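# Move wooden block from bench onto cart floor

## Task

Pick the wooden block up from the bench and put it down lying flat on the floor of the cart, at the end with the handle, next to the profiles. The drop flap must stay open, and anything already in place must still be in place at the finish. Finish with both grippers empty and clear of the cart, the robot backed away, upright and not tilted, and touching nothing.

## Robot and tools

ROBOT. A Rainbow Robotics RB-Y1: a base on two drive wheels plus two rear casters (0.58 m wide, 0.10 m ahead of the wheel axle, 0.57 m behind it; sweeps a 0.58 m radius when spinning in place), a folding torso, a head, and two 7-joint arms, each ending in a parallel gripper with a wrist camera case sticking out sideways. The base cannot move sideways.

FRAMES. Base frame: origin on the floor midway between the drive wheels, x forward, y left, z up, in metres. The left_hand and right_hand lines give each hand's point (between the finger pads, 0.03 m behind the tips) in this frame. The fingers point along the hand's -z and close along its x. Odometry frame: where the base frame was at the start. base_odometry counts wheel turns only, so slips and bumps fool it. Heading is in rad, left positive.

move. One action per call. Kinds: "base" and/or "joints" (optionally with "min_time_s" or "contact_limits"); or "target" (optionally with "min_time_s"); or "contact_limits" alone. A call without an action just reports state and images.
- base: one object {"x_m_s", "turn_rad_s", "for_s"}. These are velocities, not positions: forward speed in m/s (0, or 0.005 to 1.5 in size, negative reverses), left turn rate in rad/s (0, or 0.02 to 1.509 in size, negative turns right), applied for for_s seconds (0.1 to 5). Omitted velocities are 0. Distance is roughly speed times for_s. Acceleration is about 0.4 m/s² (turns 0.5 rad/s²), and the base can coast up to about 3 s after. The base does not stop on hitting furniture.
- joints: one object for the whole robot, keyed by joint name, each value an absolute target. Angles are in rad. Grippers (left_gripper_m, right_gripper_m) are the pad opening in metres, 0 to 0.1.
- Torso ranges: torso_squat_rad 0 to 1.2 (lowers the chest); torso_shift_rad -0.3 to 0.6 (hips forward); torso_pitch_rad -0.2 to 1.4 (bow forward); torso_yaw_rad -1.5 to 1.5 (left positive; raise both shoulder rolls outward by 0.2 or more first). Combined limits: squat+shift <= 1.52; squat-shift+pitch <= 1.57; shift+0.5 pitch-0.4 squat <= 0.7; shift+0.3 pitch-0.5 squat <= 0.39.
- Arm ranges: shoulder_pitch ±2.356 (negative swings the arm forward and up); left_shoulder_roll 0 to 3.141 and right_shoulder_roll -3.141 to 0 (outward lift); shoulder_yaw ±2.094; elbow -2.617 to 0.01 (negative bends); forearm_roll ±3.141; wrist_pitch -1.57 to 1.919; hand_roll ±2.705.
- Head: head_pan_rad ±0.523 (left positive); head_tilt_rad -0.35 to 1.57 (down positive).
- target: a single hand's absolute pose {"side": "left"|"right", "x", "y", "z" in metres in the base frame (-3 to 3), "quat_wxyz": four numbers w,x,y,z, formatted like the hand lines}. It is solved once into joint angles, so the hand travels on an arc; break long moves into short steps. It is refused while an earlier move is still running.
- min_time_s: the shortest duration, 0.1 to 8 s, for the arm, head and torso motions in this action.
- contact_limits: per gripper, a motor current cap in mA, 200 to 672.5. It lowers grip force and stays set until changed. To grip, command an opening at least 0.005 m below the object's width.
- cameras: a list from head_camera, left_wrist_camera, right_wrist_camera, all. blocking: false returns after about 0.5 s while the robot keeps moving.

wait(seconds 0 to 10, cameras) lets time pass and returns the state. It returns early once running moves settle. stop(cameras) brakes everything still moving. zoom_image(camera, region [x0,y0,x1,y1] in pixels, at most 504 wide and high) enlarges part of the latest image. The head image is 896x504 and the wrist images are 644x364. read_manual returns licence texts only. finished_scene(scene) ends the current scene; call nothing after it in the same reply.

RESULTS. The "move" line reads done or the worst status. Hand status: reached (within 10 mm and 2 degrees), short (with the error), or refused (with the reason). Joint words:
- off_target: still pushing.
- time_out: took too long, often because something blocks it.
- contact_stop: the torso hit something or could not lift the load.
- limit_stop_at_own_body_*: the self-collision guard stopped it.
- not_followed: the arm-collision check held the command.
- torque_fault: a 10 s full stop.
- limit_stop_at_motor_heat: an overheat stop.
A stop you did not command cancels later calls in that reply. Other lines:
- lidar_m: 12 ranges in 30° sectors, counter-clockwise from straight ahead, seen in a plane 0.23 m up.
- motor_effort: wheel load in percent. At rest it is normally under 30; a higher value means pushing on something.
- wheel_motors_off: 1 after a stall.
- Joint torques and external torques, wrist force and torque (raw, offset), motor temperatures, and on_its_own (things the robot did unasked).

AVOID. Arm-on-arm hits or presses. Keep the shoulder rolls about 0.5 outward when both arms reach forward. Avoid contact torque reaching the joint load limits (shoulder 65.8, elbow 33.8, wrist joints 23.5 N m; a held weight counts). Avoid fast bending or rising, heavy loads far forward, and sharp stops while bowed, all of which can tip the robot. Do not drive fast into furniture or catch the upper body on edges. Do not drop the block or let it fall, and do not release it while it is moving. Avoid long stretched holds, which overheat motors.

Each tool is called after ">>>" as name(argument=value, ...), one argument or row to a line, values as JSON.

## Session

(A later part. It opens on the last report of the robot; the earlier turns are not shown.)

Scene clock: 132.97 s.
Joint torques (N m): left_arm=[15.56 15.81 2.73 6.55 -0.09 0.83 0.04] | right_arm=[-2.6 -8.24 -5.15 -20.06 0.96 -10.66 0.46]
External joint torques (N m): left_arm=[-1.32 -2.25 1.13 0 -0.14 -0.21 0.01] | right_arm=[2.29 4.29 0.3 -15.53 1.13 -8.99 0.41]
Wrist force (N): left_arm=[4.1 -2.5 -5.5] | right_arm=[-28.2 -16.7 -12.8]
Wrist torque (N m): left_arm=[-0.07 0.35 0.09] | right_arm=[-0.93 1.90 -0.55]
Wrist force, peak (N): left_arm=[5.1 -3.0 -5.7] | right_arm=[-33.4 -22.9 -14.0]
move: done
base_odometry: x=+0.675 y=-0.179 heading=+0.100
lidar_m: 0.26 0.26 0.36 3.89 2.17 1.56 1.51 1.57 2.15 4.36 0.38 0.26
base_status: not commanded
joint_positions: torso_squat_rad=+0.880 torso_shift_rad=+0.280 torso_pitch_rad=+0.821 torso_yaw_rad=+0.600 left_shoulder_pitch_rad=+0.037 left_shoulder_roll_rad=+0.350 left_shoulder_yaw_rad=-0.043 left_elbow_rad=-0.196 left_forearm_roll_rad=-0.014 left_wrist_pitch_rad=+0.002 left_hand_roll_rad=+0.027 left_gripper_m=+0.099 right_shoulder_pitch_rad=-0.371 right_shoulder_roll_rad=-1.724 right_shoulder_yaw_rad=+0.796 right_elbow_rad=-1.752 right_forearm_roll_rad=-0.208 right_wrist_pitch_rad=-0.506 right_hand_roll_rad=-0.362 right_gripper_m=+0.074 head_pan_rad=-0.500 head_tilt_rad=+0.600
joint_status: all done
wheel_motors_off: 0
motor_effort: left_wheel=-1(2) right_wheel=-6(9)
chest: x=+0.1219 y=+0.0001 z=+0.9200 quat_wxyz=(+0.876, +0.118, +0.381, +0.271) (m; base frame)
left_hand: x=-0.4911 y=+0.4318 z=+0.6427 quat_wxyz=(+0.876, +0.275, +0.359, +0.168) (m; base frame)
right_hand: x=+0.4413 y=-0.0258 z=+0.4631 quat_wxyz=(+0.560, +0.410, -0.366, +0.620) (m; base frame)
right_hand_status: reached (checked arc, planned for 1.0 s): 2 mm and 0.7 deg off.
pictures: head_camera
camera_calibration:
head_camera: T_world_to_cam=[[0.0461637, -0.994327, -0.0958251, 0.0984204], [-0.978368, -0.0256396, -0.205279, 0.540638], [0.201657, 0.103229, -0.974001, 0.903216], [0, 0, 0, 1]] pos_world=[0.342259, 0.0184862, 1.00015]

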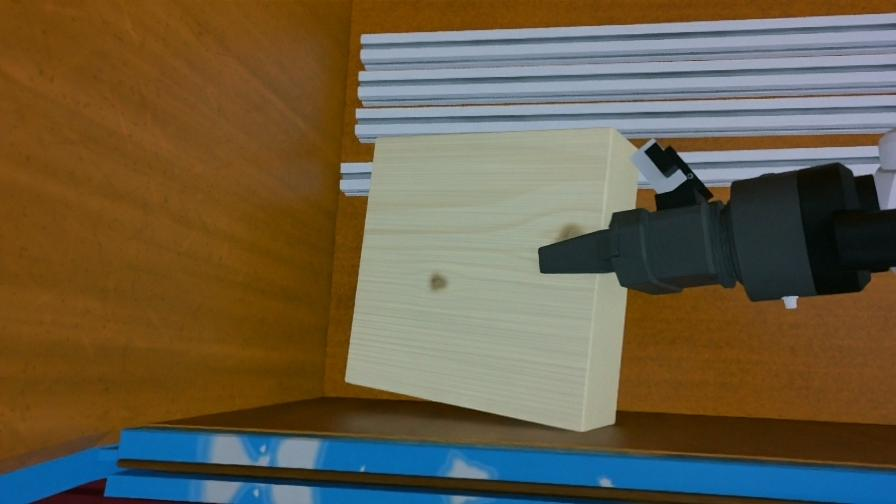

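>>> move(
  target={"side":"right","x":0.472,"y":-0.03,"z":0.475,"quat_wxyz":[0.5248,0.4289,-0.3473,0.6480]},
  min_time_s=1,
  cameras=["head_camera"],
)

Scene clock: 136.10 s.
Joint torques (N m): left_arm=[15.58 15.52 2.44 6.65 0 0.84 0.12] | right_arm=[-14.11 -14.75 -11.16 -10.68 -3.14 -6.62 0.03]
External joint torques (N m): left_arm=[-1.29 -2.53 0.84 0.1 -0.06 -0.2 0.09] | right_arm=[-7.72 -0.87 -4.75 -7.03 -2.55 -5.22 -0.01]
Wrist force (N): left_arm=[4.6 -2.1 -4.8] | right_arm=[-23.9 2.9 -9.9]
Wrist torque (N m): left_arm=[-0.05 0.42 0.10] | right_arm=[-0.45 1.83 -0.20]
Wrist force, peak (N): left_arm=[5.3 -2.9 -5.5] | right_arm=[-27.6 -16.9 -17.6]
move: done
base_odometry: x=+0.675 y=-0.179 heading=+0.100
lidar_m: 0.25 0.27 0.36 3.90 2.19 1.58 1.50 1.58 2.13 4.35 0.39 0.27
base_status: not commanded
joint_positions: torso_squat_rad=+0.880 torso_shift_rad=+0.280 torso_pitch_rad=+0.821 torso_yaw_rad=+0.600 left_shoulder_pitch_rad=+0.037 left_shoulder_roll_rad=+0.350 left_shoulder_yaw_rad=-0.043 left_elbow_rad=-0.196 left_forearm_roll_rad=-0.014 left_wrist_pitch_rad=+0.002 left_hand_roll_rad=+0.027 left_gripper_m=+0.099 right_shoulder_pitch_rad=-0.566 right_shoulder_roll_rad=-1.740 right_shoulder_yaw_rad=+0.868 right_elbow_rad=-1.634 right_forearm_roll_rad=+0.075 right_wrist_pitch_rad=-0.653 right_hand_roll_rad=-0.665 right_gripper_m=+0.074 head_pan_rad=-0.500 head_tilt_rad=+0.600
joint_status: all done
wheel_motors_off: 0
motor_effort: left_wheel=+1(1) right_wheel=-4(8)
chest: x=+0.1218 y=+0.0001 z=+0.9200 quat_wxyz=(+0.876, +0.118, +0.381, +0.271) (m; base frame)
left_hand: x=-0.4911 y=+0.4318 z=+0.6427 quat_wxyz=(+0.876, +0.275, +0.359, +0.168) (m; base frame)
right_hand: x=+0.4715 y=-0.0312 z=+0.4735 quat_wxyz=(+0.526, +0.428, -0.346, +0.648) (m; base frame)
right_hand_status: reached (checked arc, planned for 1.0 s): 2 mm and 0.3 deg off.
pictures: head_camera
camera_calibration:
head_camera: T_world_to_cam=[[0.0461637, -0.994327, -0.0958251, 0.0984204], [-0.978368, -0.0256396, -0.205279, 0.540638], [0.201657, 0.103229, -0.974001, 0.903216], [0, 0, 0, 1]] pos_world=[0.342259, 0.0184862, 1.00015]

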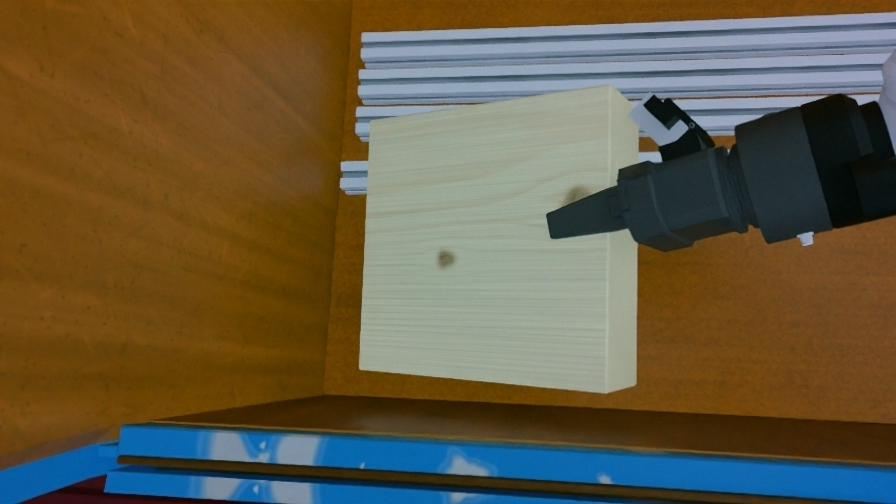

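>>> move(
  target={"side":"right","x":0.446,"y":-0.025,"z":0.445,"quat_wxyz":[0.5266,0.4394,-0.3687,0.6275]},
  min_time_s=1,
  cameras=["head_camera"],
)

>>> move(
  target={"side":"right","x":0.446,"y":-0.025,"z":0.415,"quat_wxyz":[0.5266,0.4394,-0.3687,0.6275]},
  min_time_s=1,
  cameras=["head_camera"],
)

Scene clock: 141.03 s.
Joint torques (N m): left_arm=[15.67 15.64 2.48 6.64 -0.01 0.83 0.02] | right_arm=[-10.7 -9.72 -10.13 -11.84 -2.82 -7.59 0.22]
External joint torques (N m): left_arm=[-1.21 -2.41 0.88 0.09 -0.06 -0.21 -0.02] | right_arm=[-5.39 3.01 -4.63 -7.77 -2.36 -6.01 0.18]
Wrist force (N): left_arm=[4.4 -2.7 -5.6] | right_arm=[-25.1 3.7 -9.1]
Wrist torque (N m): left_arm=[-0.02 0.42 0.06] | right_arm=[-0.42 1.83 -0.40]
Wrist force, peak (N): left_arm=[4.9 -2.7 -5.9] | right_arm=[-26.3 5.1 -9.1]
move: done
base_odometry: x=+0.675 y=-0.179 heading=+0.100
lidar_m: 0.25 0.27 0.36 3.89 2.16 1.59 1.51 1.58 2.15 4.37 0.38 0.26
base_status: not commanded
joint_positions: torso_squat_rad=+0.880 torso_shift_rad=+0.280 torso_pitch_rad=+0.821 torso_yaw_rad=+0.600 left_shoulder_pitch_rad=+0.037 left_shoulder_roll_rad=+0.350 left_shoulder_yaw_rad=-0.043 left_elbow_rad=-0.196 left_forearm_roll_rad=-0.014 left_wrist_pitch_rad=+0.002 left_hand_roll_rad=+0.027 left_gripper_m=+0.099 right_shoulder_pitch_rad=-0.504 right_shoulder_roll_rad=-1.616 right_shoulder_yaw_rad=+0.871 right_elbow_rad=-1.543 right_forearm_roll_rad=+0.000 right_wrist_pitch_rad=-0.681 right_hand_roll_rad=-0.506 right_gripper_m=+0.074 head_pan_rad=-0.500 head_tilt_rad=+0.600
joint_status: all done
wheel_motors_off: 0
motor_effort: left_wheel=+2(3) right_wheel=-4(5)
chest: x=+0.1218 y=+0.0001 z=+0.9200 quat_wxyz=(+0.876, +0.118, +0.381, +0.271) (m; base frame)
left_hand: x=-0.4911 y=+0.4318 z=+0.6427 quat_wxyz=(+0.876, +0.275, +0.359, +0.168) (m; base frame)
right_hand: x=+0.4458 y=-0.0263 z=+0.4437 quat_wxyz=(+0.528, +0.438, -0.367, +0.628) (m; base frame)
right_hand_status: reached (checked arc, planned for 1.0 s): 2 mm and 0.3 deg off.
pictures: head_camera
camera_calibration:
head_camera: T_world_to_cam=[[0.0461637, -0.994327, -0.0958251, 0.0984204], [-0.978368, -0.0256396, -0.205279, 0.540638], [0.201657, 0.103229, -0.974001, 0.903216], [0, 0, 0, 1]] pos_world=[0.342259, 0.0184862, 1.00015]

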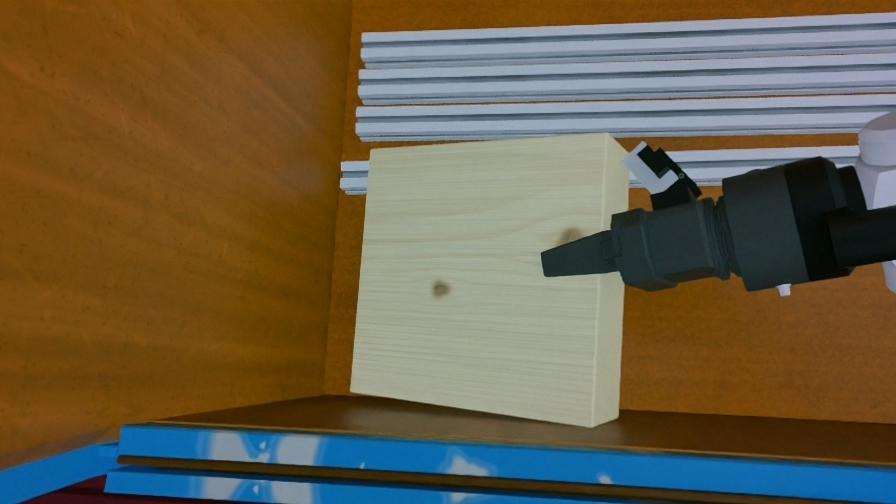

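Scene clock: 142.37 s.
Joint torques (N m): left_arm=[15.6 15.58 2.58 6.6 -0.11 0.84 0.08] | right_arm=[-8.13 -7.56 -4.02 -10.28 -1.15 -6.03 -0.55]
External joint torques (N m): left_arm=[-1.28 -2.48 0.98 0.04 -0.16 -0.2 0.05] | right_arm=[-2.78 4.68 1.14 -6.45 -0.61 -4.46 -0.6]
Wrist force (N): left_arm=[4.1 -2.5 -5.6] | right_arm=[-17.6 -2.3 -2.6]
Wrist torque (N m): left_arm=[-0.06 0.39 0.05] | right_arm=[-0.91 0.82 0.19]
Wrist force, peak (N): left_arm=[5.0 -2.8 -6.1] | right_arm=[-26.7 3.0 -8.2]
move: done
base_odometry: x=+0.675 y=-0.179 heading=+0.100
lidar_m: 0.24 0.26 0.36 3.87 2.18 1.57 1.50 1.58 2.15 4.37 0.39 0.26
base_status: not commanded
joint_positions: torso_squat_rad=+0.880 torso_shift_rad=+0.280 torso_pitch_rad=+0.821 torso_yaw_rad=+0.600 left_shoulder_pitch_rad=+0.037 left_shoulder_roll_rad=+0.350 left_shoulder_yaw_rad=-0.043 left_elbow_rad=-0.196 left_forearm_roll_rad=-0.014 left_wrist_pitch_rad=+0.002 left_hand_roll_rad=+0.027 left_gripper_m=+0.099 right_shoulder_pitch_rad=-0.554 right_shoulder_roll_rad=-1.507 right_shoulder_yaw_rad=+0.899 right_elbow_rad=-1.378 right_forearm_roll_rad=+0.066 right_wrist_pitch_rad=-0.750 right_hand_roll_rad=-0.519 right_gripper_m=+0.074 head_pan_rad=-0.500 head_tilt_rad=+0.600
joint_status: all done
wheel_motors_off: 0
motor_effort: left_wheel=+1(2) right_wheel=-2(6)
chest: x=+0.1217 y=+0.0001 z=+0.9201 quat_wxyz=(+0.876, +0.118, +0.381, +0.271) (m; base frame)
left_hand: x=-0.4912 y=+0.4318 z=+0.6426 quat_wxyz=(+0.876, +0.275, +0.359, +0.168) (m; base frame)
right_hand: x=+0.4465 y=-0.0261 z=+0.4145 quat_wxyz=(+0.528, +0.437, -0.368, +0.628) (m; base frame)
right_hand_status: reached (checked arc, planned for 1.0 s): 1 mm and 0.3 deg off.
pictures: head_camera
camera_calibration:
head_camera: T_world_to_cam=[[0.0461959, -0.994327, -0.0958152, 0.0984279], [-0.978303, -0.0256406, -0.205588, 0.54077], [0.201965, 0.103234, -0.973937, 0.90328], [0, 0, 0, 1]] pos_world=[0.342058, 0.0184862, 1.00034]

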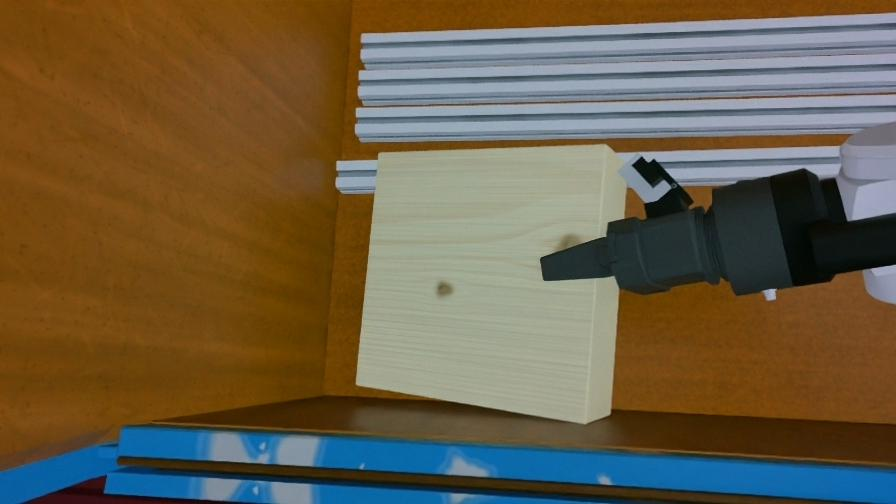

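>>> move(
  target={"side":"right","x":0.446,"y":-0.025,"z":0.440,"quat_wxyz":[0.5266,0.4394,-0.3687,0.6275]},
  min_time_s=0.7,
)

>>> move(
  target={"side":"right","x":0.448,"y":-0.025,"z":0.435,"quat_wxyz":[0.5044,0.4520,-0.3532,0.6455]},
  min_time_s=0.7,
)

>>> move(
  target={"side":"right","x":0.446,"y":-0.025,"z":0.405,"quat_wxyz":[0.5044,0.4520,-0.3532,0.6455]},
  min_time_s=1,
  cameras=["head_camera"],
)

Scene clock: 146.47 s.
Joint torques (N m): left_arm=[15.74 15.75 2.61 6.53 -0.03 0.87 -0.01] | right_arm=[-9.55 -11.57 -10.19 -13.75 -2.42 -7.94 0.13]
External joint torques (N m): left_arm=[-1.14 -2.3 1.01 -0.02 -0.08 -0.17 -0.05] | right_arm=[-4.25 1.08 -4.74 -9.72 -1.94 -6.36 0.09]
Wrist force (N): left_arm=[4.4 -1.7 -5.4] | right_arm=[-25.8 1.3 -8.7]
Wrist torque (N m): left_arm=[-0.12 0.37 0.07] | right_arm=[-0.36 1.84 -0.38]
Wrist force, peak (N): left_arm=[4.7 -3.2 -6.0] | right_arm=[-30.6 -10.9 -8.2]
move: done
base_odometry: x=+0.675 y=-0.179 heading=+0.100
lidar_m: 0.25 0.26 0.37 3.88 2.18 1.58 1.50 1.57 2.14 4.36 0.39 0.28
base_status: not commanded
joint_positions: torso_squat_rad=+0.880 torso_shift_rad=+0.280 torso_pitch_rad=+0.821 torso_yaw_rad=+0.600 left_shoulder_pitch_rad=+0.037 left_shoulder_roll_rad=+0.350 left_shoulder_yaw_rad=-0.043 left_elbow_rad=-0.196 left_forearm_roll_rad=-0.014 left_wrist_pitch_rad=+0.002 left_hand_roll_rad=+0.027 left_gripper_m=+0.099 right_shoulder_pitch_rad=-0.512 right_shoulder_roll_rad=-1.594 right_shoulder_yaw_rad=+0.874 right_elbow_rad=-1.512 right_forearm_roll_rad=+0.017 right_wrist_pitch_rad=-0.695 right_hand_roll_rad=-0.514 right_gripper_m=+0.074 head_pan_rad=-0.500 head_tilt_rad=+0.600
joint_status: all done
wheel_motors_off: 0
motor_effort: left_wheel=+1(2) right_wheel=-4(5)
chest: x=+0.1218 y=+0.0001 z=+0.9201 quat_wxyz=(+0.876, +0.118, +0.381, +0.271) (m; base frame)
left_hand: x=-0.4911 y=+0.4318 z=+0.6427 quat_wxyz=(+0.876, +0.275, +0.359, +0.168) (m; base frame)
right_hand: x=+0.4459 y=-0.0262 z=+0.4384 quat_wxyz=(+0.528, +0.438, -0.367, +0.628) (m; base frame)
right_hand_status: reached (checked arc, planned for 0.7 s): 2 mm and 0.3 deg off.
pictures: none

Scene clock: 147.50 s.
Joint torques (N m): left_arm=[15.72 15.5 2.37 6.57 -0.05 0.79 -0.08] | right_arm=[-13.73 -9.55 -9.36 -11.18 -3.01 -7.15 -0.02]
External joint torques (N m): left_arm=[-1.15 -2.55 0.77 0.01 -0.1 -0.25 -0.12] | right_arm=[-7.93 3.2 -3.81 -7.36 -2.4 -5.65 -0.06]
Wrist force (N): left_arm=[4.1 -2.2 -5.7] | right_arm=[-24.7 3.4 -8.8]
Wrist torque (N m): left_arm=[-0.12 0.33 0.04] | right_arm=[-0.35 1.82 -0.22]
Wrist force, peak (N): left_arm=[5.3 -2.2 -5.9] | right_arm=[-27.4 -5.3 -10.6]
move: done
base_odometry: x=+0.675 y=-0.179 heading=+0.100
lidar_m: 0.25 0.27 0.37 3.89 2.18 1.58 1.49 1.58 2.15 4.36 0.38 0.27
base_status: not commanded
joint_positions: torso_squat_rad=+0.880 torso_shift_rad=+0.280 torso_pitch_rad=+0.821 torso_yaw_rad=+0.600 left_shoulder_pitch_rad=+0.037 left_shoulder_roll_rad=+0.350 left_shoulder_yaw_rad=-0.043 left_elbow_rad=-0.196 left_forearm_roll_rad=-0.014 left_wrist_pitch_rad=+0.002 left_hand_roll_rad=+0.027 left_gripper_m=+0.099 right_shoulder_pitch_rad=-0.586 right_shoulder_roll_rad=-1.576 right_shoulder_yaw_rad=+0.918 right_elbow_rad=-1.453 right_forearm_roll_rad=+0.114 right_wrist_pitch_rad=-0.747 right_hand_roll_rad=-0.582 right_gripper_m=+0.074 head_pan_rad=-0.500 head_tilt_rad=+0.600
joint_status: all done
wheel_motors_off: 0
motor_effort: left_wheel=+1(2) right_wheel=-5(5)
chest: x=+0.1218 y=+0.0001 z=+0.9200 quat_wxyz=(+0.876, +0.118, +0.381, +0.271) (m; base frame)
left_hand: x=-0.4911 y=+0.4318 z=+0.6427 quat_wxyz=(+0.876, +0.275, +0.359, +0.168) (m; base frame)
right_hand: x=+0.4474 y=-0.0271 z=+0.4331 quat_wxyz=(+0.510, +0.445, -0.354, +0.646) (m; base frame)
right_hand_status: reached (checked arc, planned for 0.7 s): 3 mm and 1.1 deg off.
pictures: none

Scene clock: 148.83 s.
Joint torques (N m): left_arm=[15.55 15.46 2.57 6.62 -0.01 0.85 0.01] | right_arm=[-3.56 -5.83 -0.21 -6.97 -0.09 -3.79 -1.19]
External joint torques (N m): left_arm=[-1.31 -2.6 0.97 0.07 -0.06 -0.19 -0.03] | right_arm=[2.45 6.3 4.94 -3.46 0.6 -2.29 -1.24]
Wrist force (N): left_arm=[4.6 -2.8 -5.6] | right_arm=[-9.7 -6.2 3.0]
Wrist torque (N m): left_arm=[-0.03 0.43 0.07] | right_arm=[-1.29 -0.34 0.82]
Wrist force, peak (N): left_arm=[4.8 -3.1 -6.4] | right_arm=[-25.7 2.1 -8.4]
move: done
base_odometry: x=+0.675 y=-0.179 heading=+0.100
lidar_m: 0.25 0.26 0.36 3.89 2.18 1.58 1.51 1.58 2.15 4.36 0.37 0.28
base_status: not commanded
joint_positions: torso_squat_rad=+0.880 torso_shift_rad=+0.280 torso_pitch_rad=+0.820 torso_yaw_rad=+0.600 left_shoulder_pitch_rad=+0.037 left_shoulder_roll_rad=+0.350 left_shoulder_yaw_rad=-0.043 left_elbow_rad=-0.196 left_forearm_roll_rad=-0.014 left_wrist_pitch_rad=+0.002 left_hand_roll_rad=+0.027 left_gripper_m=+0.099 right_shoulder_pitch_rad=-0.640 right_shoulder_roll_rad=-1.461 right_shoulder_yaw_rad=+0.942 right_elbow_rad=-1.268 right_forearm_roll_rad=+0.176 right_wrist_pitch_rad=-0.840 right_hand_roll_rad=-0.585 right_gripper_m=+0.074 head_pan_rad=-0.500 head_tilt_rad=+0.600
joint_status: all done
wheel_motors_off: 0
motor_effort: left_wheel=+2(4) right_wheel=-3(5)
chest: x=+0.1215 y=+0.0000 z=+0.9202 quat_wxyz=(+0.876, +0.118, +0.381, +0.271) (m; base frame)
left_hand: x=-0.4912 y=+0.4318 z=+0.6425 quat_wxyz=(+0.876, +0.275, +0.358, +0.168) (m; base frame)
right_hand: x=+0.4474 y=-0.0255 z=+0.4056 quat_wxyz=(+0.505, +0.449, -0.354, +0.646) (m; base frame)
right_hand_status: reached (checked arc, planned for 1.0 s): 2 mm and 0.3 deg off.
pictures: head_camera
camera_calibration:
head_camera: T_world_to_cam=[[0.0462312, -0.994326, -0.0957997, 0.0984285], [-0.978218, -0.0256356, -0.205993, 0.54099], [0.202368, 0.103236, -0.973853, 0.903292], [0, 0, 0, 1]] pos_world=[0.341858, 0.0184862, 1.00054]

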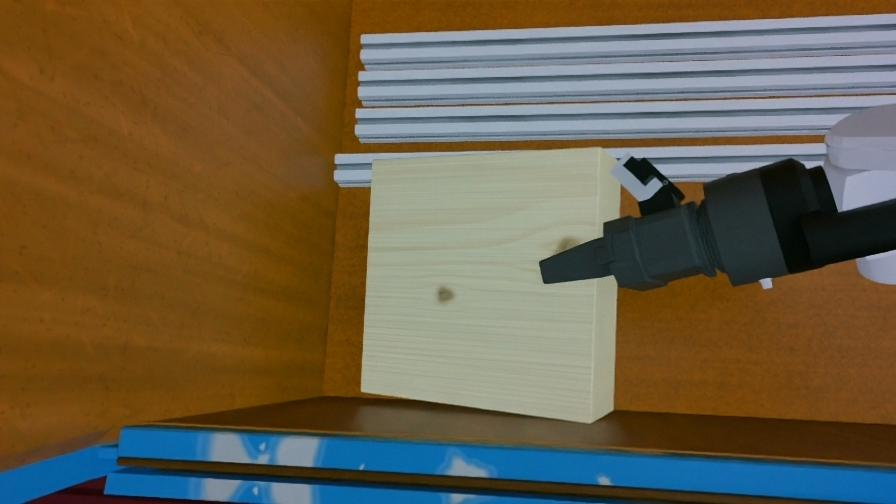

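>>> move(
  target={"side":"right","x":0.446,"y":-0.025,"z":0.432,"quat_wxyz":[0.4901,0.4596,-0.3432,0.6564]},
  min_time_s=0.8,
)

>>> move(
  target={"side":"right","x":0.444,"y":-0.025,"z":0.398,"quat_wxyz":[0.4901,0.4596,-0.3432,0.6564]},
  min_time_s=1,
  cameras=["head_camera"],
)

Scene clock: 152.53 s.
Joint torques (N m): left_arm=[15.66 15.74 2.26 6.58 -0.02 0.81 -0.04] | right_arm=[-10.84 -10.89 -6.97 -13.72 -2.7 -8.15 0.1]
External joint torques (N m): left_arm=[-1.22 -2.32 0.66 0.03 -0.07 -0.22 -0.07] | right_arm=[-4.61 1.77 -1.38 -10.06 -1.98 -6.69 0.05]
Wrist force (N): left_arm=[4.1 -2.6 -5.9] | right_arm=[-26.1 -2.9 -8.5]
Wrist torque (N m): left_arm=[-0.05 0.35 0.04] | right_arm=[-0.43 1.81 -0.34]
Wrist force, peak (N): left_arm=[5.0 -3.3 -5.4] | right_arm=[-31.4 -13.1 -7.6]
move: done
base_odometry: x=+0.675 y=-0.179 heading=+0.100
lidar_m: 0.25 0.26 0.37 3.88 2.18 1.58 1.51 1.58 2.15 4.37 0.38 0.27
base_status: not commanded
joint_positions: torso_squat_rad=+0.880 torso_shift_rad=+0.280 torso_pitch_rad=+0.821 torso_yaw_rad=+0.600 left_shoulder_pitch_rad=+0.037 left_shoulder_roll_rad=+0.350 left_shoulder_yaw_rad=-0.043 left_elbow_rad=-0.196 left_forearm_roll_rad=-0.014 left_wrist_pitch_rad=+0.002 left_hand_roll_rad=+0.027 left_gripper_m=+0.099 right_shoulder_pitch_rad=-0.646 right_shoulder_roll_rad=-1.548 right_shoulder_yaw_rad=+0.947 right_elbow_rad=-1.390 right_forearm_roll_rad=+0.195 right_wrist_pitch_rad=-0.817 right_hand_roll_rad=-0.637 right_gripper_m=+0.074 head_pan_rad=-0.500 head_tilt_rad=+0.600
joint_status: all done
wheel_motors_off: 0
motor_effort: left_wheel=+2(2) right_wheel=-4(6)
chest: x=+0.1218 y=+0.0000 z=+0.9201 quat_wxyz=(+0.876, +0.118, +0.381, +0.271) (m; base frame)
left_hand: x=-0.4911 y=+0.4318 z=+0.6427 quat_wxyz=(+0.876, +0.275, +0.359, +0.168) (m; base frame)
right_hand: x=+0.4463 y=-0.0262 z=+0.4303 quat_wxyz=(+0.491, +0.458, -0.342, +0.657) (m; base frame)
right_hand_status: reached (checked arc, planned for 0.8 s): 2 mm and 0.3 deg off.
pictures: none

Scene clock: 153.87 s.
Joint torques (N m): left_arm=[15.73 15.53 2.35 6.52 -0.01 0.82 -0.03] | right_arm=[-3.13 -7.49 1.83 -5.61 4.86 -1.67 2.74]
External joint torques (N m): left_arm=[-1.13 -2.53 0.75 -0.03 -0.06 -0.21 -0.06] | right_arm=[3.26 4.44 6.89 -2.26 5.63 -0.17 2.69]
Wrist force (N): left_arm=[4.7 -2.5 -5.4] | right_arm=[-5.6 -9.8 6.3]
Wrist torque (N m): left_arm=[-0.02 0.40 0.05] | right_arm=[-1.60 -2.77 -3.01]
Wrist force, peak (N): left_arm=[5.0 -3.0 -6.1] | right_arm=[-27.2 -11.9 2.8]
move: done
base_odometry: x=+0.675 y=-0.179 heading=+0.099
lidar_m: 0.25 0.28 0.36 3.89 2.20 1.57 1.50 1.59 2.13 4.38 0.38 0.27
base_status: not commanded
joint_positions: torso_squat_rad=+0.880 torso_shift_rad=+0.280 torso_pitch_rad=+0.820 torso_yaw_rad=+0.600 left_shoulder_pitch_rad=+0.037 left_shoulder_roll_rad=+0.350 left_shoulder_yaw_rad=-0.043 left_elbow_rad=-0.196 left_forearm_roll_rad=-0.014 left_wrist_pitch_rad=+0.002 left_hand_roll_rad=+0.027 left_gripper_m=+0.099 right_shoulder_pitch_rad=-0.685 right_shoulder_roll_rad=-1.425 right_shoulder_yaw_rad=+0.964 right_elbow_rad=-1.197 right_forearm_roll_rad=+0.236 right_wrist_pitch_rad=-0.898 right_hand_roll_rad=-0.611 right_gripper_m=+0.074 head_pan_rad=-0.500 head_tilt_rad=+0.600
joint_status: all done
wheel_motors_off: 0
motor_effort: left_wheel=-4(5) right_wheel=-4(6)
chest: x=+0.1215 y=+0.0000 z=+0.9203 quat_wxyz=(+0.876, +0.118, +0.381, +0.271) (m; base frame)
left_hand: x=-0.4911 y=+0.4318 z=+0.6424 quat_wxyz=(+0.876, +0.275, +0.358, +0.168) (m; base frame)
right_hand: x=+0.4455 y=-0.0251 z=+0.3991 quat_wxyz=(+0.491, +0.457, -0.344, +0.656) (m; base frame)
right_hand_status: reached (checked arc, planned for 1.0 s): 2 mm and 0.3 deg off.
pictures: head_camera
camera_calibration:
head_camera: T_world_to_cam=[[0.0461559, -0.99433, -0.0958044, 0.0983694], [-0.978182, -0.0255411, -0.206176, 0.541176], [0.20256, 0.10323, -0.973814, 0.903295], [0, 0, 0, 1]] pos_world=[0.341857, 0.0183865, 1.00064]

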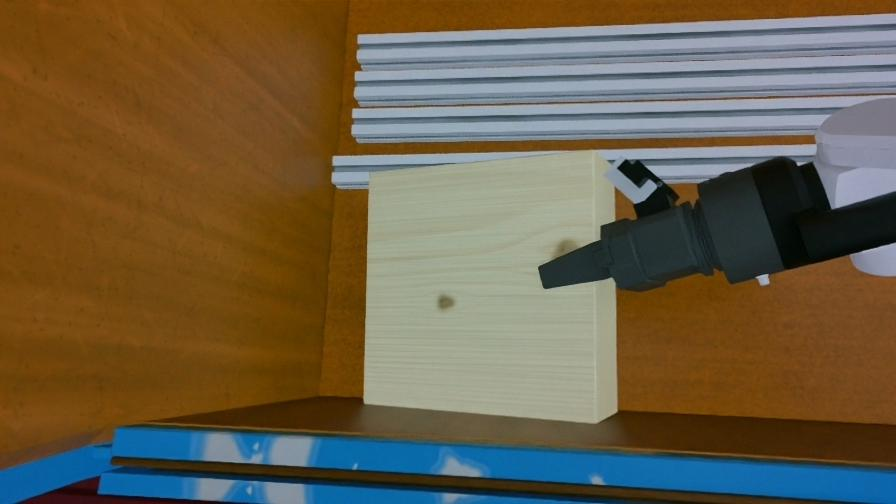

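>>> move(
  target={"side":"right","x":0.445,"y":0.015,"z":0.418,"quat_wxyz":[0.4901,0.4596,-0.3432,0.6564]},
  min_time_s=0.8,
)

>>> move(
  target={"side":"right","x":0.444,"y":0.012,"z":0.398,"quat_wxyz":[0.4851,0.4648,-0.3471,0.6498]},
  min_time_s=1,
  cameras=["head_camera"],
)

Scene clock: 158.10 s.
Joint torques (N m): left_arm=[15.39 15.63 2.49 6.5 0.04 0.91 -0.02] | right_arm=[-12.59 -7.33 -6.89 -14.43 -2.4 -7.48 0.18]
External joint torques (N m): left_arm=[-1.48 -2.43 0.89 -0.05 -0.01 -0.13 -0.05] | right_arm=[-5.17 3.49 -1.24 -10.17 -1.64 -6.11 0.14]
Wrist force (N): left_arm=[4.2 -2.6 -5.0] | right_arm=[-24.6 -1.0 -7.8]
Wrist torque (N m): left_arm=[-0.02 0.37 0.01] | right_arm=[-1.09 1.65 -0.52]
Wrist force, peak (N): left_arm=[5.0 -2.7 -6.0] | right_arm=[-32.5 -12.1 0.3]
move: done
base_odometry: x=+0.675 y=-0.179 heading=+0.099
lidar_m: 0.25 0.26 0.37 3.89 2.19 1.58 1.51 1.58 2.14 4.36 0.38 0.27
base_status: not commanded
joint_positions: torso_squat_rad=+0.880 torso_shift_rad=+0.280 torso_pitch_rad=+0.821 torso_yaw_rad=+0.600 left_shoulder_pitch_rad=+0.037 left_shoulder_roll_rad=+0.350 left_shoulder_yaw_rad=-0.043 left_elbow_rad=-0.196 left_forearm_roll_rad=-0.014 left_wrist_pitch_rad=+0.002 left_hand_roll_rad=+0.027 left_gripper_m=+0.099 right_shoulder_pitch_rad=-0.747 right_shoulder_roll_rad=-1.432 right_shoulder_yaw_rad=+0.991 right_elbow_rad=-1.330 right_forearm_roll_rad=+0.287 right_wrist_pitch_rad=-0.768 right_hand_roll_rad=-0.711 right_gripper_m=+0.074 head_pan_rad=-0.500 head_tilt_rad=+0.600
joint_status: all done
wheel_motors_off: 0
motor_effort: left_wheel=-4(5) right_wheel=-3(4)
chest: x=+0.1217 y=+0.0000 z=+0.9201 quat_wxyz=(+0.876, +0.118, +0.381, +0.271) (m; base frame)
left_hand: x=-0.4911 y=+0.4318 z=+0.6426 quat_wxyz=(+0.876, +0.275, +0.359, +0.168) (m; base frame)
right_hand: x=+0.4454 y=+0.0136 z=+0.4163 quat_wxyz=(+0.492, +0.458, -0.342, +0.657) (m; base frame)
right_hand_status: reached (checked arc, planned for 0.8 s): 2 mm and 0.3 deg off.
pictures: none

Scene clock: 159.43 s.
Joint torques (N m): left_arm=[15.87 15.46 2.61 6.52 0.08 0.77 0.02] | right_arm=[-6.75 -2.13 -2.96 -8.43 2.66 -2.5 2.56]
External joint torques (N m): left_arm=[-1 -2.6 1.01 -0.03 0.03 -0.27 -0.02] | right_arm=[0.71 8.28 2.21 -4.53 3.46 -1.07 2.51]
Motor temperatures (°C): left_arm=[31 28 31 35 34 32 37] | right_arm=[35 30 32 32 36 39 34]
Wrist force (N): left_arm=[4.6 -2.1 -4.9] | right_arm=[-9.0 -7.1 12.9]
Wrist torque (N m): left_arm=[-0.08 0.41 0.08] | right_arm=[-0.97 -1.86 -2.65]
Wrist force, peak (N): left_arm=[4.3 -2.5 -6.3] | right_arm=[-30.0 -10.3 0.1]
move: done
base_odometry: x=+0.675 y=-0.179 heading=+0.099
lidar_m: 0.25 0.26 0.36 3.89 2.18 1.58 1.51 1.58 2.16 4.37 0.39 0.27
base_status: not commanded
joint_positions: torso_squat_rad=+0.880 torso_shift_rad=+0.280 torso_pitch_rad=+0.820 torso_yaw_rad=+0.600 left_shoulder_pitch_rad=+0.037 left_shoulder_roll_rad=+0.350 left_shoulder_yaw_rad=-0.043 left_elbow_rad=-0.196 left_forearm_roll_rad=-0.014 left_wrist_pitch_rad=+0.002 left_hand_roll_rad=+0.027 left_gripper_m=+0.099 right_shoulder_pitch_rad=-0.758 right_shoulder_roll_rad=-1.352 right_shoulder_yaw_rad=+0.989 right_elbow_rad=-1.179 right_forearm_roll_rad=+0.285 right_wrist_pitch_rad=-0.861 right_hand_roll_rad=-0.663 right_gripper_m=+0.074 head_pan_rad=-0.500 head_tilt_rad=+0.600
joint_status: all done
wheel_motors_off: 0
motor_effort: left_wheel=-5(5) right_wheel=+0(4)
chest: x=+0.1215 y=+0.0000 z=+0.9202 quat_wxyz=(+0.876, +0.118, +0.381, +0.271) (m; base frame)
left_hand: x=-0.4911 y=+0.4318 z=+0.6424 quat_wxyz=(+0.876, +0.275, +0.358, +0.168) (m; base frame)
right_hand: x=+0.4453 y=+0.0110 z=+0.3982 quat_wxyz=(+0.488, +0.464, -0.348, +0.652) (m; base frame)
right_hand_status: reached (checked arc, planned for 1.0 s): 2 mm and 0.3 deg off.
pictures: head_camera
camera_calibration:
head_camera: T_world_to_cam=[[0.0460316, -0.994342, -0.095733, 0.0983317], [-0.978207, -0.0254451, -0.206066, 0.541053], [0.202464, 0.103132, -0.973844, 0.903263], [0, 0, 0, 1]] pos_world=[0.341857, 0.018387, 1.00054]

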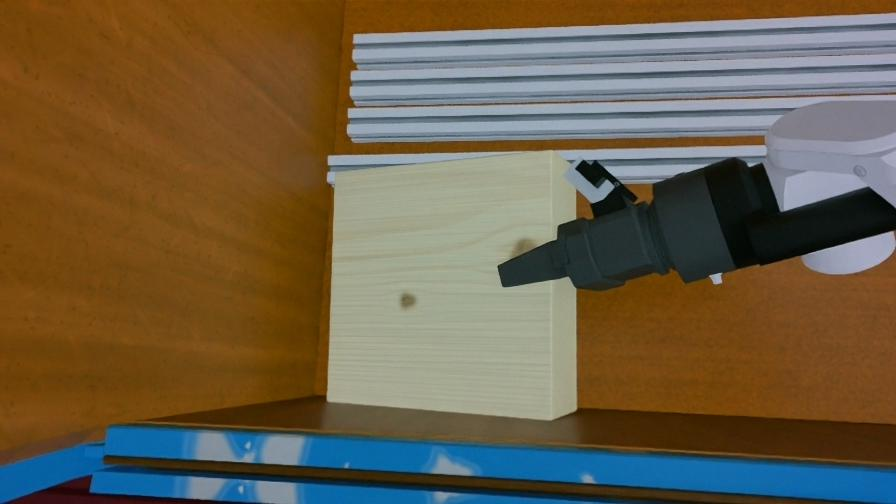

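>>> move(
  target={"side":"right","x":0.445,"y":0.004,"z":0.384,"quat_wxyz":[0.4715,0.4934,-0.3684,0.6314]},
  min_time_s=1,
)

>>> move(
  target={"side":"right","x":0.445,"y":-0.003,"z":0.369,"quat_wxyz":[0.4549,0.5204,-0.3885,0.6093]},
  min_time_s=1,
  cameras=["head_camera","right_wrist_camera"],
)

Scene clock: 162.67 s.
Joint torques (N m): left_arm=[15.39 15.57 2.6 6.46 0.04 0.88 -0.07] | right_arm=[-7.42 -3 -3.28 -11.51 -0.33 -7.77 1.1]
External joint torques (N m): left_arm=[-1.48 -2.49 1 -0.09 -0.01 -0.16 -0.11] | right_arm=[0.02 6.87 1.01 -8.43 0.53 -6.21 1.05]
Wrist force (N): left_arm=[4.5 -2.7 -5.1] | right_arm=[-24.3 -10.7 0.4]
Wrist torque (N m): left_arm=[-0.03 0.37 0.06] | right_arm=[-0.60 0.65 -1.16]
Wrist force, peak (N): left_arm=[4.7 -3.6 -6.3] | right_arm=[-33.0 -20.7 6.7]
move: done
base_odometry: x=+0.675 y=-0.179 heading=+0.100
lidar_m: 0.24 0.27 0.37 3.88 2.19 1.58 1.51 1.59 2.15 4.36 0.38 0.26
base_status: not commanded
joint_positions: torso_squat_rad=+0.880 torso_shift_rad=+0.280 torso_pitch_rad=+0.820 torso_yaw_rad=+0.600 left_shoulder_pitch_rad=+0.037 left_shoulder_roll_rad=+0.350 left_shoulder_yaw_rad=-0.043 left_elbow_rad=-0.196 left_forearm_roll_rad=-0.014 left_wrist_pitch_rad=+0.002 left_hand_roll_rad=+0.027 left_gripper_m=+0.099 right_shoulder_pitch_rad=-0.781 right_shoulder_roll_rad=-1.230 right_shoulder_yaw_rad=+0.975 right_elbow_rad=-0.911 right_forearm_roll_rad=+0.264 right_wrist_pitch_rad=-1.075 right_hand_roll_rad=-0.581 right_gripper_m=+0.074 head_pan_rad=-0.500 head_tilt_rad=+0.600
joint_status: all done
wheel_motors_off: 0
motor_effort: left_wheel=-1(7) right_wheel=-4(7)
chest: x=+0.1217 y=+0.0000 z=+0.9201 quat_wxyz=(+0.876, +0.118, +0.381, +0.271) (m; base frame)
left_hand: x=-0.4911 y=+0.4318 z=+0.6426 quat_wxyz=(+0.876, +0.275, +0.359, +0.168) (m; base frame)
right_hand: x=+0.4457 y=+0.0029 z=+0.3835 quat_wxyz=(+0.475, +0.488, -0.367, +0.633) (m; base frame)
right_hand_status: reached (checked arc, planned for 1.0 s): 1 mm and 0.8 deg off.
pictures: none

Scene clock: 164.00 s.
Joint torques (N m): left_arm=[15.45 15.75 2.16 6.48 0.01 0.88 0.02] | right_arm=[-8.34 0.18 0.21 -8.16 -0.08 -9.57 0.82]
External joint torques (N m): left_arm=[-1.43 -2.31 0.56 -0.07 -0.04 -0.16 -0.02] | right_arm=[0.05 7.99 2.45 -7.03 0.8 -7.89 0.71]
Wrist force (N): left_arm=[4.2 -2.7 -5.4] | right_arm=[-25.3 -13.1 0.9]
Wrist torque (N m): left_arm=[-0.04 0.35 0.06] | right_arm=[-1.00 1.65 -1.24]
Wrist force, peak (N): left_arm=[4.7 -2.7 -6.1] | right_arm=[-36.0 -28.8 8.4]
move: done
base_odometry: x=+0.675 y=-0.179 heading=+0.099
lidar_m: 0.25 0.26 0.37 3.88 2.19 1.58 1.50 1.59 2.14 4.36 0.38 0.27
base_status: not commanded
joint_positions: torso_squat_rad=+0.880 torso_shift_rad=+0.280 torso_pitch_rad=+0.820 torso_yaw_rad=+0.600 left_shoulder_pitch_rad=+0.037 left_shoulder_roll_rad=+0.350 left_shoulder_yaw_rad=-0.043 left_elbow_rad=-0.196 left_forearm_roll_rad=-0.014 left_wrist_pitch_rad=+0.002 left_hand_roll_rad=+0.027 left_gripper_m=+0.099 right_shoulder_pitch_rad=-0.918 right_shoulder_roll_rad=-0.981 right_shoulder_yaw_rad=+0.991 right_elbow_rad=-0.334 right_forearm_roll_rad=+0.286 right_wrist_pitch_rad=-1.446 right_hand_roll_rad=-0.478 right_gripper_m=+0.074 head_pan_rad=-0.500 head_tilt_rad=+0.600
joint_status: all done
wheel_motors_off: 0
motor_effort: left_wheel=-3(8) right_wheel=-4(8)
chest: x=+0.1217 y=+0.0000 z=+0.9201 quat_wxyz=(+0.876, +0.118, +0.381, +0.271) (m; base frame)
left_hand: x=-0.4911 y=+0.4318 z=+0.6426 quat_wxyz=(+0.876, +0.275, +0.359, +0.168) (m; base frame)
right_hand: x=+0.4459 y=-0.0042 z=+0.3690 quat_wxyz=(+0.461, +0.513, -0.387, +0.612) (m; base frame)
right_hand_status: reached (checked arc, planned for 1.0 s): 2 mm and 1.2 deg off.
pictures: head_camera, right_wrist_camera
camera_calibration:
head_camera: T_world_to_cam=[[0.0461774, -0.994337, -0.0957182, 0.0983376], [-0.978303, -0.0256424, -0.205585, 0.540767], [0.201967, 0.103135, -0.973947, 0.903292], [0, 0, 0, 1]] pos_world=[0.342058, 0.0184864, 1.00034]
right_wrist_camera: T_world_to_cam=[[0.0697772, -0.134594, -0.988441, 0.331816], [-0.688801, -0.723234, 0.0498569, 0.312739], [-0.721585, 0.67736, -0.143174, 0.449621], [0, 0, 0, 1]] pos_world=[0.516701, -0.0337115, 0.376763]

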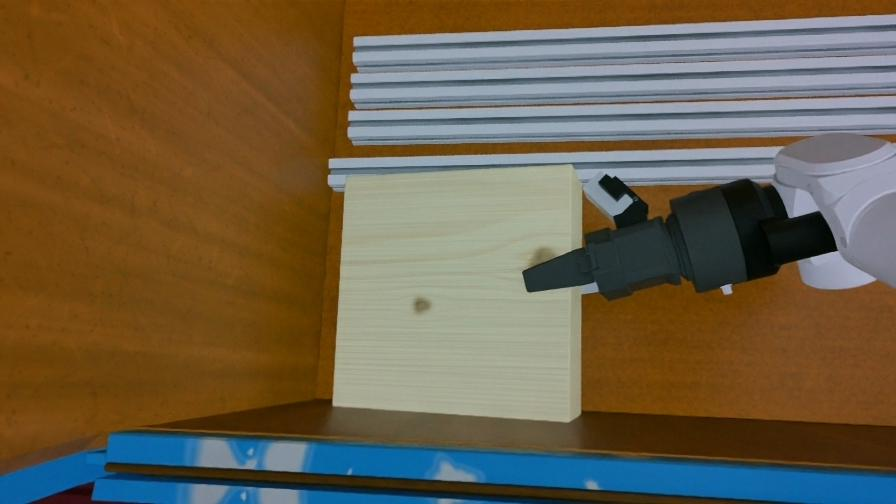

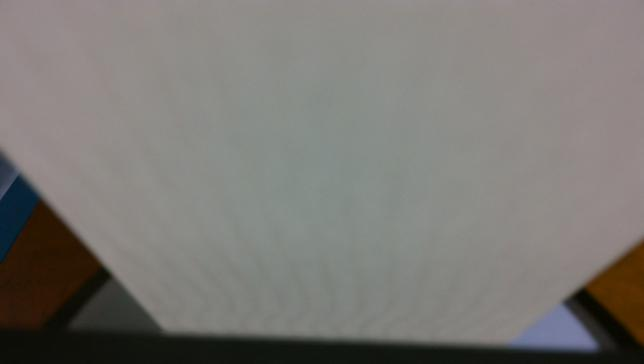

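>>> move(
  joints={"torso_squat_rad":0.905},
  min_time_s=0.6,
)

>>> move(
  joints={"right_gripper_m":0.082},
  cameras=["head_camera"],
)

Scene clock: 168.40 s.
Joint torques (N m): left_arm=[15.44 15.65 2.6 6.61 -0.09 0.83 0.05] | right_arm=[1.47 4.11 4.71 -4.22 6.99 0.66 2.06]
External joint torques (N m): left_arm=[-1.41 -2.4 1 0.07 -0.14 -0.21 0.01] | right_arm=[9.95 11.95 6.97 -3.08 7.88 2.35 2.01]
Wrist force (N): left_arm=[4.1 -2.6 -5.5] | right_arm=[5.2 -21.4 26.3]
Wrist torque (N m): left_arm=[-0.02 0.33 0.06] | right_arm=[-0.61 -3.40 -2.05]
Wrist force, peak (N): left_arm=[5.0 -2.9 -5.6] | right_arm=[6.0 -22.7 26.8]
move: done
base_odometry: x=+0.675 y=-0.179 heading=+0.099
lidar_m: 0.24 0.25 0.37 3.88 2.20 1.57 1.51 1.58 2.14 4.36 0.38 0.27
base_status: not commanded
joint_positions: torso_squat_rad=+0.905 torso_shift_rad=+0.280 torso_pitch_rad=+0.819 torso_yaw_rad=+0.600 left_shoulder_pitch_rad=+0.037 left_shoulder_roll_rad=+0.350 left_shoulder_yaw_rad=-0.043 left_elbow_rad=-0.196 left_forearm_roll_rad=-0.014 left_wrist_pitch_rad=+0.002 left_hand_roll_rad=+0.027 left_gripper_m=+0.099 right_shoulder_pitch_rad=-0.920 right_shoulder_roll_rad=-0.982 right_shoulder_yaw_rad=+0.990 right_elbow_rad=-0.335 right_forearm_roll_rad=+0.285 right_wrist_pitch_rad=-1.448 right_hand_roll_rad=-0.478 right_gripper_m=+0.074 head_pan_rad=-0.500 head_tilt_rad=+0.600
joint_status: all done
wheel_motors_off: 0
motor_effort: left_wheel=-9(9) right_wheel=-4(7)
chest: x=+0.1175 y=+0.0000 z=+0.9073 quat_wxyz=(+0.876, +0.118, +0.380, +0.271) (m; base frame)
left_hand: x=-0.4949 y=+0.4318 z=+0.6290 quat_wxyz=(+0.877, +0.275, +0.358, +0.168) (m; base frame)
right_hand: x=+0.4441 y=-0.0035 z=+0.3583 quat_wxyz=(+0.460, +0.513, -0.390, +0.611) (m; base frame)
pictures: none

Scene clock: 168.93 s.
Joint torques (N m): left_arm=[15.69 15.5 2.51 6.5 -0.03 0.91 0.09] | right_arm=[-7.29 -3.22 -0.86 -3.85 -0.71 -3.69 0.25]
External joint torques (N m): left_arm=[-1.18 -2.56 0.91 -0.05 -0.08 -0.13 0.05] | right_arm=[1.12 4.57 1.37 -2.7 0.16 -2.01 0.2]
Wrist force (N): left_arm=[3.9 -2.8 -4.8] | right_arm=[-13.6 0.1 2.5]
Wrist torque (N m): left_arm=[0.00 0.33 0.09] | right_arm=[-0.51 -0.20 -0.20]
Wrist force, peak (N): left_arm=[4.6 -3.6 -6.0] | right_arm=[5.2 -21.5 26.2]
move: done
base_odometry: x=+0.675 y=-0.179 heading=+0.099
lidar_m: 0.26 0.26 0.37 3.89 2.20 1.57 1.51 1.58 2.14 4.36 0.38 0.26
base_status: not commanded
joint_positions: torso_squat_rad=+0.905 torso_shift_rad=+0.280 torso_pitch_rad=+0.820 torso_yaw_rad=+0.600 left_shoulder_pitch_rad=+0.037 left_shoulder_roll_rad=+0.350 left_shoulder_yaw_rad=-0.043 left_elbow_rad=-0.196 left_forearm_roll_rad=-0.014 left_wrist_pitch_rad=+0.002 left_hand_roll_rad=+0.027 left_gripper_m=+0.099 right_shoulder_pitch_rad=-0.918 right_shoulder_roll_rad=-0.980 right_shoulder_yaw_rad=+0.991 right_elbow_rad=-0.335 right_forearm_roll_rad=+0.287 right_wrist_pitch_rad=-1.447 right_hand_roll_rad=-0.477 right_gripper_m=+0.082 head_pan_rad=-0.500 head_tilt_rad=+0.600
joint_status: all done
wheel_motors_off: 0
motor_effort: left_wheel=-1(9) right_wheel=-2(5)
chest: x=+0.1178 y=+0.0000 z=+0.9071 quat_wxyz=(+0.876, +0.118, +0.381, +0.271) (m; base frame)
left_hand: x=-0.4949 y=+0.4318 z=+0.6294 quat_wxyz=(+0.876, +0.275, +0.358, +0.168) (m; base frame)
right_hand: x=+0.4416 y=-0.0035 z=+0.3567 quat_wxyz=(+0.460, +0.514, -0.387, +0.612) (m; base frame)
pictures: head_camera
camera_calibration:
head_camera: T_world_to_cam=[[0.0461136, -0.99434, -0.0957107, 0.0972973], [-0.978227, -0.0255414, -0.205961, 0.534642], [0.202351, 0.103124, -0.973868, 0.891307], [0, 0, 0, 1]] pos_world=[0.338158, 0.0184867, 0.987444]

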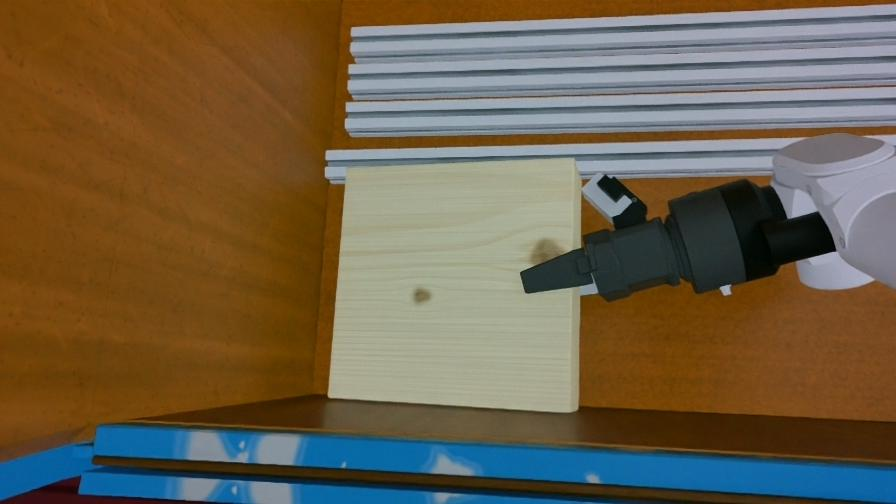

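>>> move(
  joints={"right_gripper_m":0.09},
)

>>> move(
  joints={"right_gripper_m":0.099},
  cameras=["head_camera"],
)

Scene clock: 172.17 s.
Joint torques (N m): left_arm=[15.56 15.57 2.66 6.39 -0.05 0.91 0.13] | right_arm=[-7.36 -3.46 -1.08 -3.79 -0.92 -3.65 0.26]
External joint torques (N m): left_arm=[-1.3 -2.48 1.06 -0.16 -0.1 -0.13 0.09] | right_arm=[1.05 4.33 1.17 -2.64 -0.04 -1.97 0.21]
Wrist force (N): left_arm=[4.3 -2.4 -4.8] | right_arm=[-12.7 -1.0 1.8]
Wrist torque (N m): left_arm=[-0.07 0.41 0.05] | right_arm=[-0.39 -0.24 -0.18]
Wrist force, peak (N): left_arm=[5.2 -3.1 -5.6] | right_arm=[-14.0 0.0 2.2]
move: done
base_odometry: x=+0.675 y=-0.179 heading=+0.099
lidar_m: 0.24 0.27 0.36 3.88 2.18 1.56 1.50 1.58 2.14 4.36 0.38 0.27
base_status: not commanded
joint_positions: torso_squat_rad=+0.905 torso_shift_rad=+0.280 torso_pitch_rad=+0.820 torso_yaw_rad=+0.600 left_shoulder_pitch_rad=+0.037 left_shoulder_roll_rad=+0.350 left_shoulder_yaw_rad=-0.043 left_elbow_rad=-0.196 left_forearm_roll_rad=-0.014 left_wrist_pitch_rad=+0.002 left_hand_roll_rad=+0.027 left_gripper_m=+0.099 right_shoulder_pitch_rad=-0.918 right_shoulder_roll_rad=-0.980 right_shoulder_yaw_rad=+0.991 right_elbow_rad=-0.335 right_forearm_roll_rad=+0.287 right_wrist_pitch_rad=-1.447 right_hand_roll_rad=-0.477 right_gripper_m=+0.090 head_pan_rad=-0.500 head_tilt_rad=+0.600
joint_status: all done
wheel_motors_off: 0
motor_effort: left_wheel=+0(1) right_wheel=-3(4)
chest: x=+0.1178 y=+0.0000 z=+0.9071 quat_wxyz=(+0.876, +0.118, +0.381, +0.271) (m; base frame)
left_hand: x=-0.4949 y=+0.4318 z=+0.6294 quat_wxyz=(+0.876, +0.275, +0.358, +0.168) (m; base frame)
right_hand: x=+0.4416 y=-0.0035 z=+0.3567 quat_wxyz=(+0.460, +0.514, -0.387, +0.612) (m; base frame)
pictures: none

Scene clock: 172.73 s.
Joint torques (N m): left_arm=[15.45 15.52 2.35 6.51 -0.03 0.83 0.06] | right_arm=[-7.45 -4.1 -0.72 -3.51 -0.83 -3.69 0.17]
External joint torques (N m): left_arm=[-1.41 -2.53 0.75 -0.04 -0.08 -0.21 0.02] | right_arm=[0.97 3.68 1.53 -2.36 0.05 -2 0.12]
Wrist force (N): left_arm=[3.9 -2.9 -5.3] | right_arm=[-13.2 -1.4 0.4]
Wrist torque (N m): left_arm=[0.00 0.32 0.02] | right_arm=[-0.42 -0.36 -0.12]
Wrist force, peak (N): left_arm=[4.9 -2.8 -5.8] | right_arm=[-13.7 -1.6 -0.2]
move: done
base_odometry: x=+0.675 y=-0.179 heading=+0.099
lidar_m: 0.25 0.27 0.36 3.89 2.18 1.57 1.51 1.57 2.15 4.35 0.37 0.26
base_status: not commanded
joint_positions: torso_squat_rad=+0.905 torso_shift_rad=+0.280 torso_pitch_rad=+0.820 torso_yaw_rad=+0.600 left_shoulder_pitch_rad=+0.037 left_shoulder_roll_rad=+0.350 left_shoulder_yaw_rad=-0.043 left_elbow_rad=-0.196 left_forearm_roll_rad=-0.014 left_wrist_pitch_rad=+0.002 left_hand_roll_rad=+0.027 left_gripper_m=+0.099 right_shoulder_pitch_rad=-0.918 right_shoulder_roll_rad=-0.980 right_shoulder_yaw_rad=+0.991 right_elbow_rad=-0.335 right_forearm_roll_rad=+0.287 right_wrist_pitch_rad=-1.447 right_hand_roll_rad=-0.477 right_gripper_m=+0.099 head_pan_rad=-0.500 head_tilt_rad=+0.600
joint_status: all done
wheel_motors_off: 0
motor_effort: left_wheel=-1(1) right_wheel=-3(4)
chest: x=+0.1178 y=+0.0000 z=+0.9071 quat_wxyz=(+0.876, +0.118, +0.381, +0.271) (m; base frame)
left_hand: x=-0.4949 y=+0.4318 z=+0.6294 quat_wxyz=(+0.876, +0.275, +0.358, +0.168) (m; base frame)
right_hand: x=+0.4415 y=-0.0033 z=+0.3567 quat_wxyz=(+0.460, +0.514, -0.387, +0.612) (m; base frame)
pictures: head_camera
camera_calibration:
head_camera: T_world_to_cam=[[0.0462295, -0.994328, -0.0957887, 0.0973344], [-0.978221, -0.025638, -0.205975, 0.534655], [0.20235, 0.103225, -0.973858, 0.891295], [0, 0, 0, 1]] pos_world=[0.338158, 0.0184862, 0.987443]

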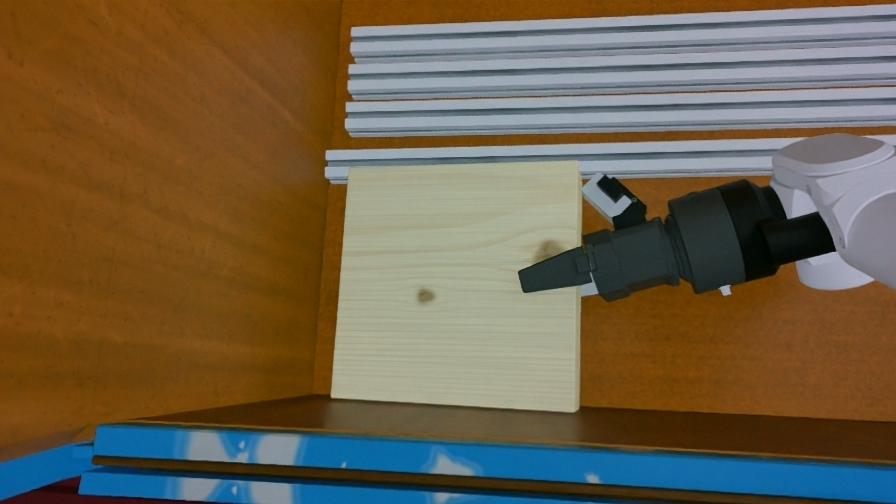

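>>> move(
  target={"side":"right","x":0.461,"y":-0.075,"z":0.360,"quat_wxyz":[0.4615,0.513,-0.388,0.6115]},
  min_time_s=1.5,
  cameras=["head_camera","right_wrist_camera"],
)

Scene clock: 176.53 s.
Joint torques (N m): left_arm=[16.03 15.39 2.79 6.49 -0.12 0.89 -0.06] | right_arm=[-5.78 -12.73 -4 1.21 -1.34 -1.96 0.19]
External joint torques (N m): left_arm=[-0.83 -2.67 1.19 -0.06 -0.18 -0.15 -0.09] | right_arm=[1.16 -1.95 -1.92 1.04 -0.45 -0.27 0.14]
Wrist force (N): left_arm=[4.1 -2.1 -5.9] | right_arm=[-5.3 4.0 0.8]
Wrist torque (N m): left_arm=[-0.06 0.37 0.03] | right_arm=[-0.55 -0.19 -0.25]
Wrist force, peak (N): left_arm=[5.3 -2.9 -5.7] | right_arm=[-15.3 4.1 -5.7]
move: short
base_odometry: x=+0.675 y=-0.179 heading=+0.099
lidar_m: 0.25 0.26 0.37 3.90 2.18 1.57 1.51 1.59 2.13 4.37 0.37 0.26
base_status: not commanded
joint_positions: torso_squat_rad=+0.905 torso_shift_rad=+0.280 torso_pitch_rad=+0.820 torso_yaw_rad=+0.600 left_shoulder_pitch_rad=+0.037 left_shoulder_roll_rad=+0.350 left_shoulder_yaw_rad=-0.043 left_elbow_rad=-0.196 left_forearm_roll_rad=-0.014 left_wrist_pitch_rad=+0.002 left_hand_roll_rad=+0.027 left_gripper_m=+0.099 right_shoulder_pitch_rad=-0.877 right_shoulder_roll_rad=-1.081 right_shoulder_yaw_rad=+0.976 right_elbow_rad=-0.267 right_forearm_roll_rad=+0.267 right_wrist_pitch_rad=-1.552 right_hand_roll_rad=-0.456 right_gripper_m=+0.099 head_pan_rad=-0.500 head_tilt_rad=+0.600
joint_status: all done
wheel_motors_off: 0
motor_effort: left_wheel=+1(1) right_wheel=-1(3)
chest: x=+0.1178 y=+0.0000 z=+0.9071 quat_wxyz=(+0.876, +0.118, +0.381, +0.271) (m; base frame)
left_hand: x=-0.4950 y=+0.4318 z=+0.6294 quat_wxyz=(+0.876, +0.275, +0.358, +0.168) (m; base frame)
right_hand: x=+0.4605 y=-0.0745 z=+0.3605 quat_wxyz=(+0.479, +0.490, -0.382, +0.621) (m; base frame)
right_hand_status: short (checked arc, as near as the solve gets, planned for 1.5 s): 1 mm and 3.5 deg off. The place is met; only the turn is off.
pictures: head_camera, right_wrist_camera
camera_calibration:
head_camera: T_world_to_cam=[[0.0462211, -0.994327, -0.0957953, 0.0973342], [-0.978242, -0.0256387, -0.205878, 0.534546], [0.202254, 0.103227, -0.973878, 0.89125], [0, 0, 0, 1]] pos_world=[0.338158, 0.0184862, 0.987344]
right_wrist_camera: T_world_to_cam=[[0.0844694, -0.187661, -0.978595, 0.298644], [-0.709023, -0.701366, 0.0732976, 0.274904], [-0.700108, 0.687655, -0.1923, 0.515193], [0, 0, 0, 1]] pos_world=[0.530378, -0.105423, 0.371173]

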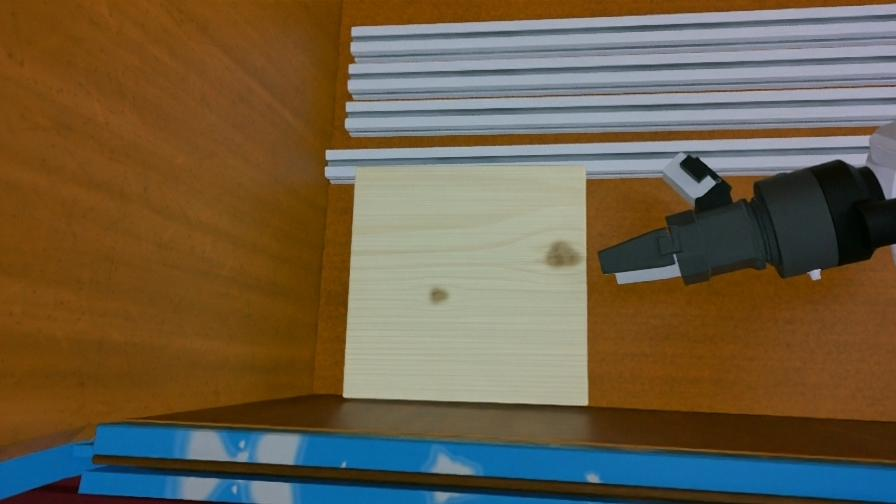

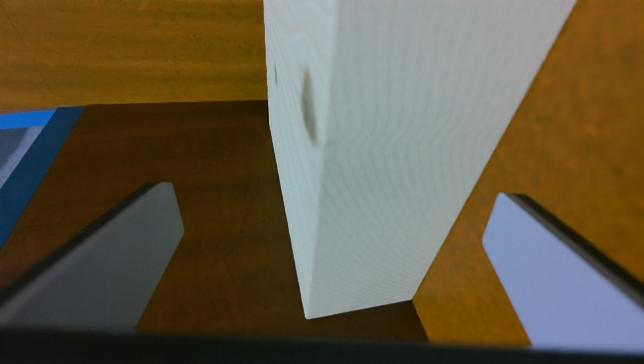

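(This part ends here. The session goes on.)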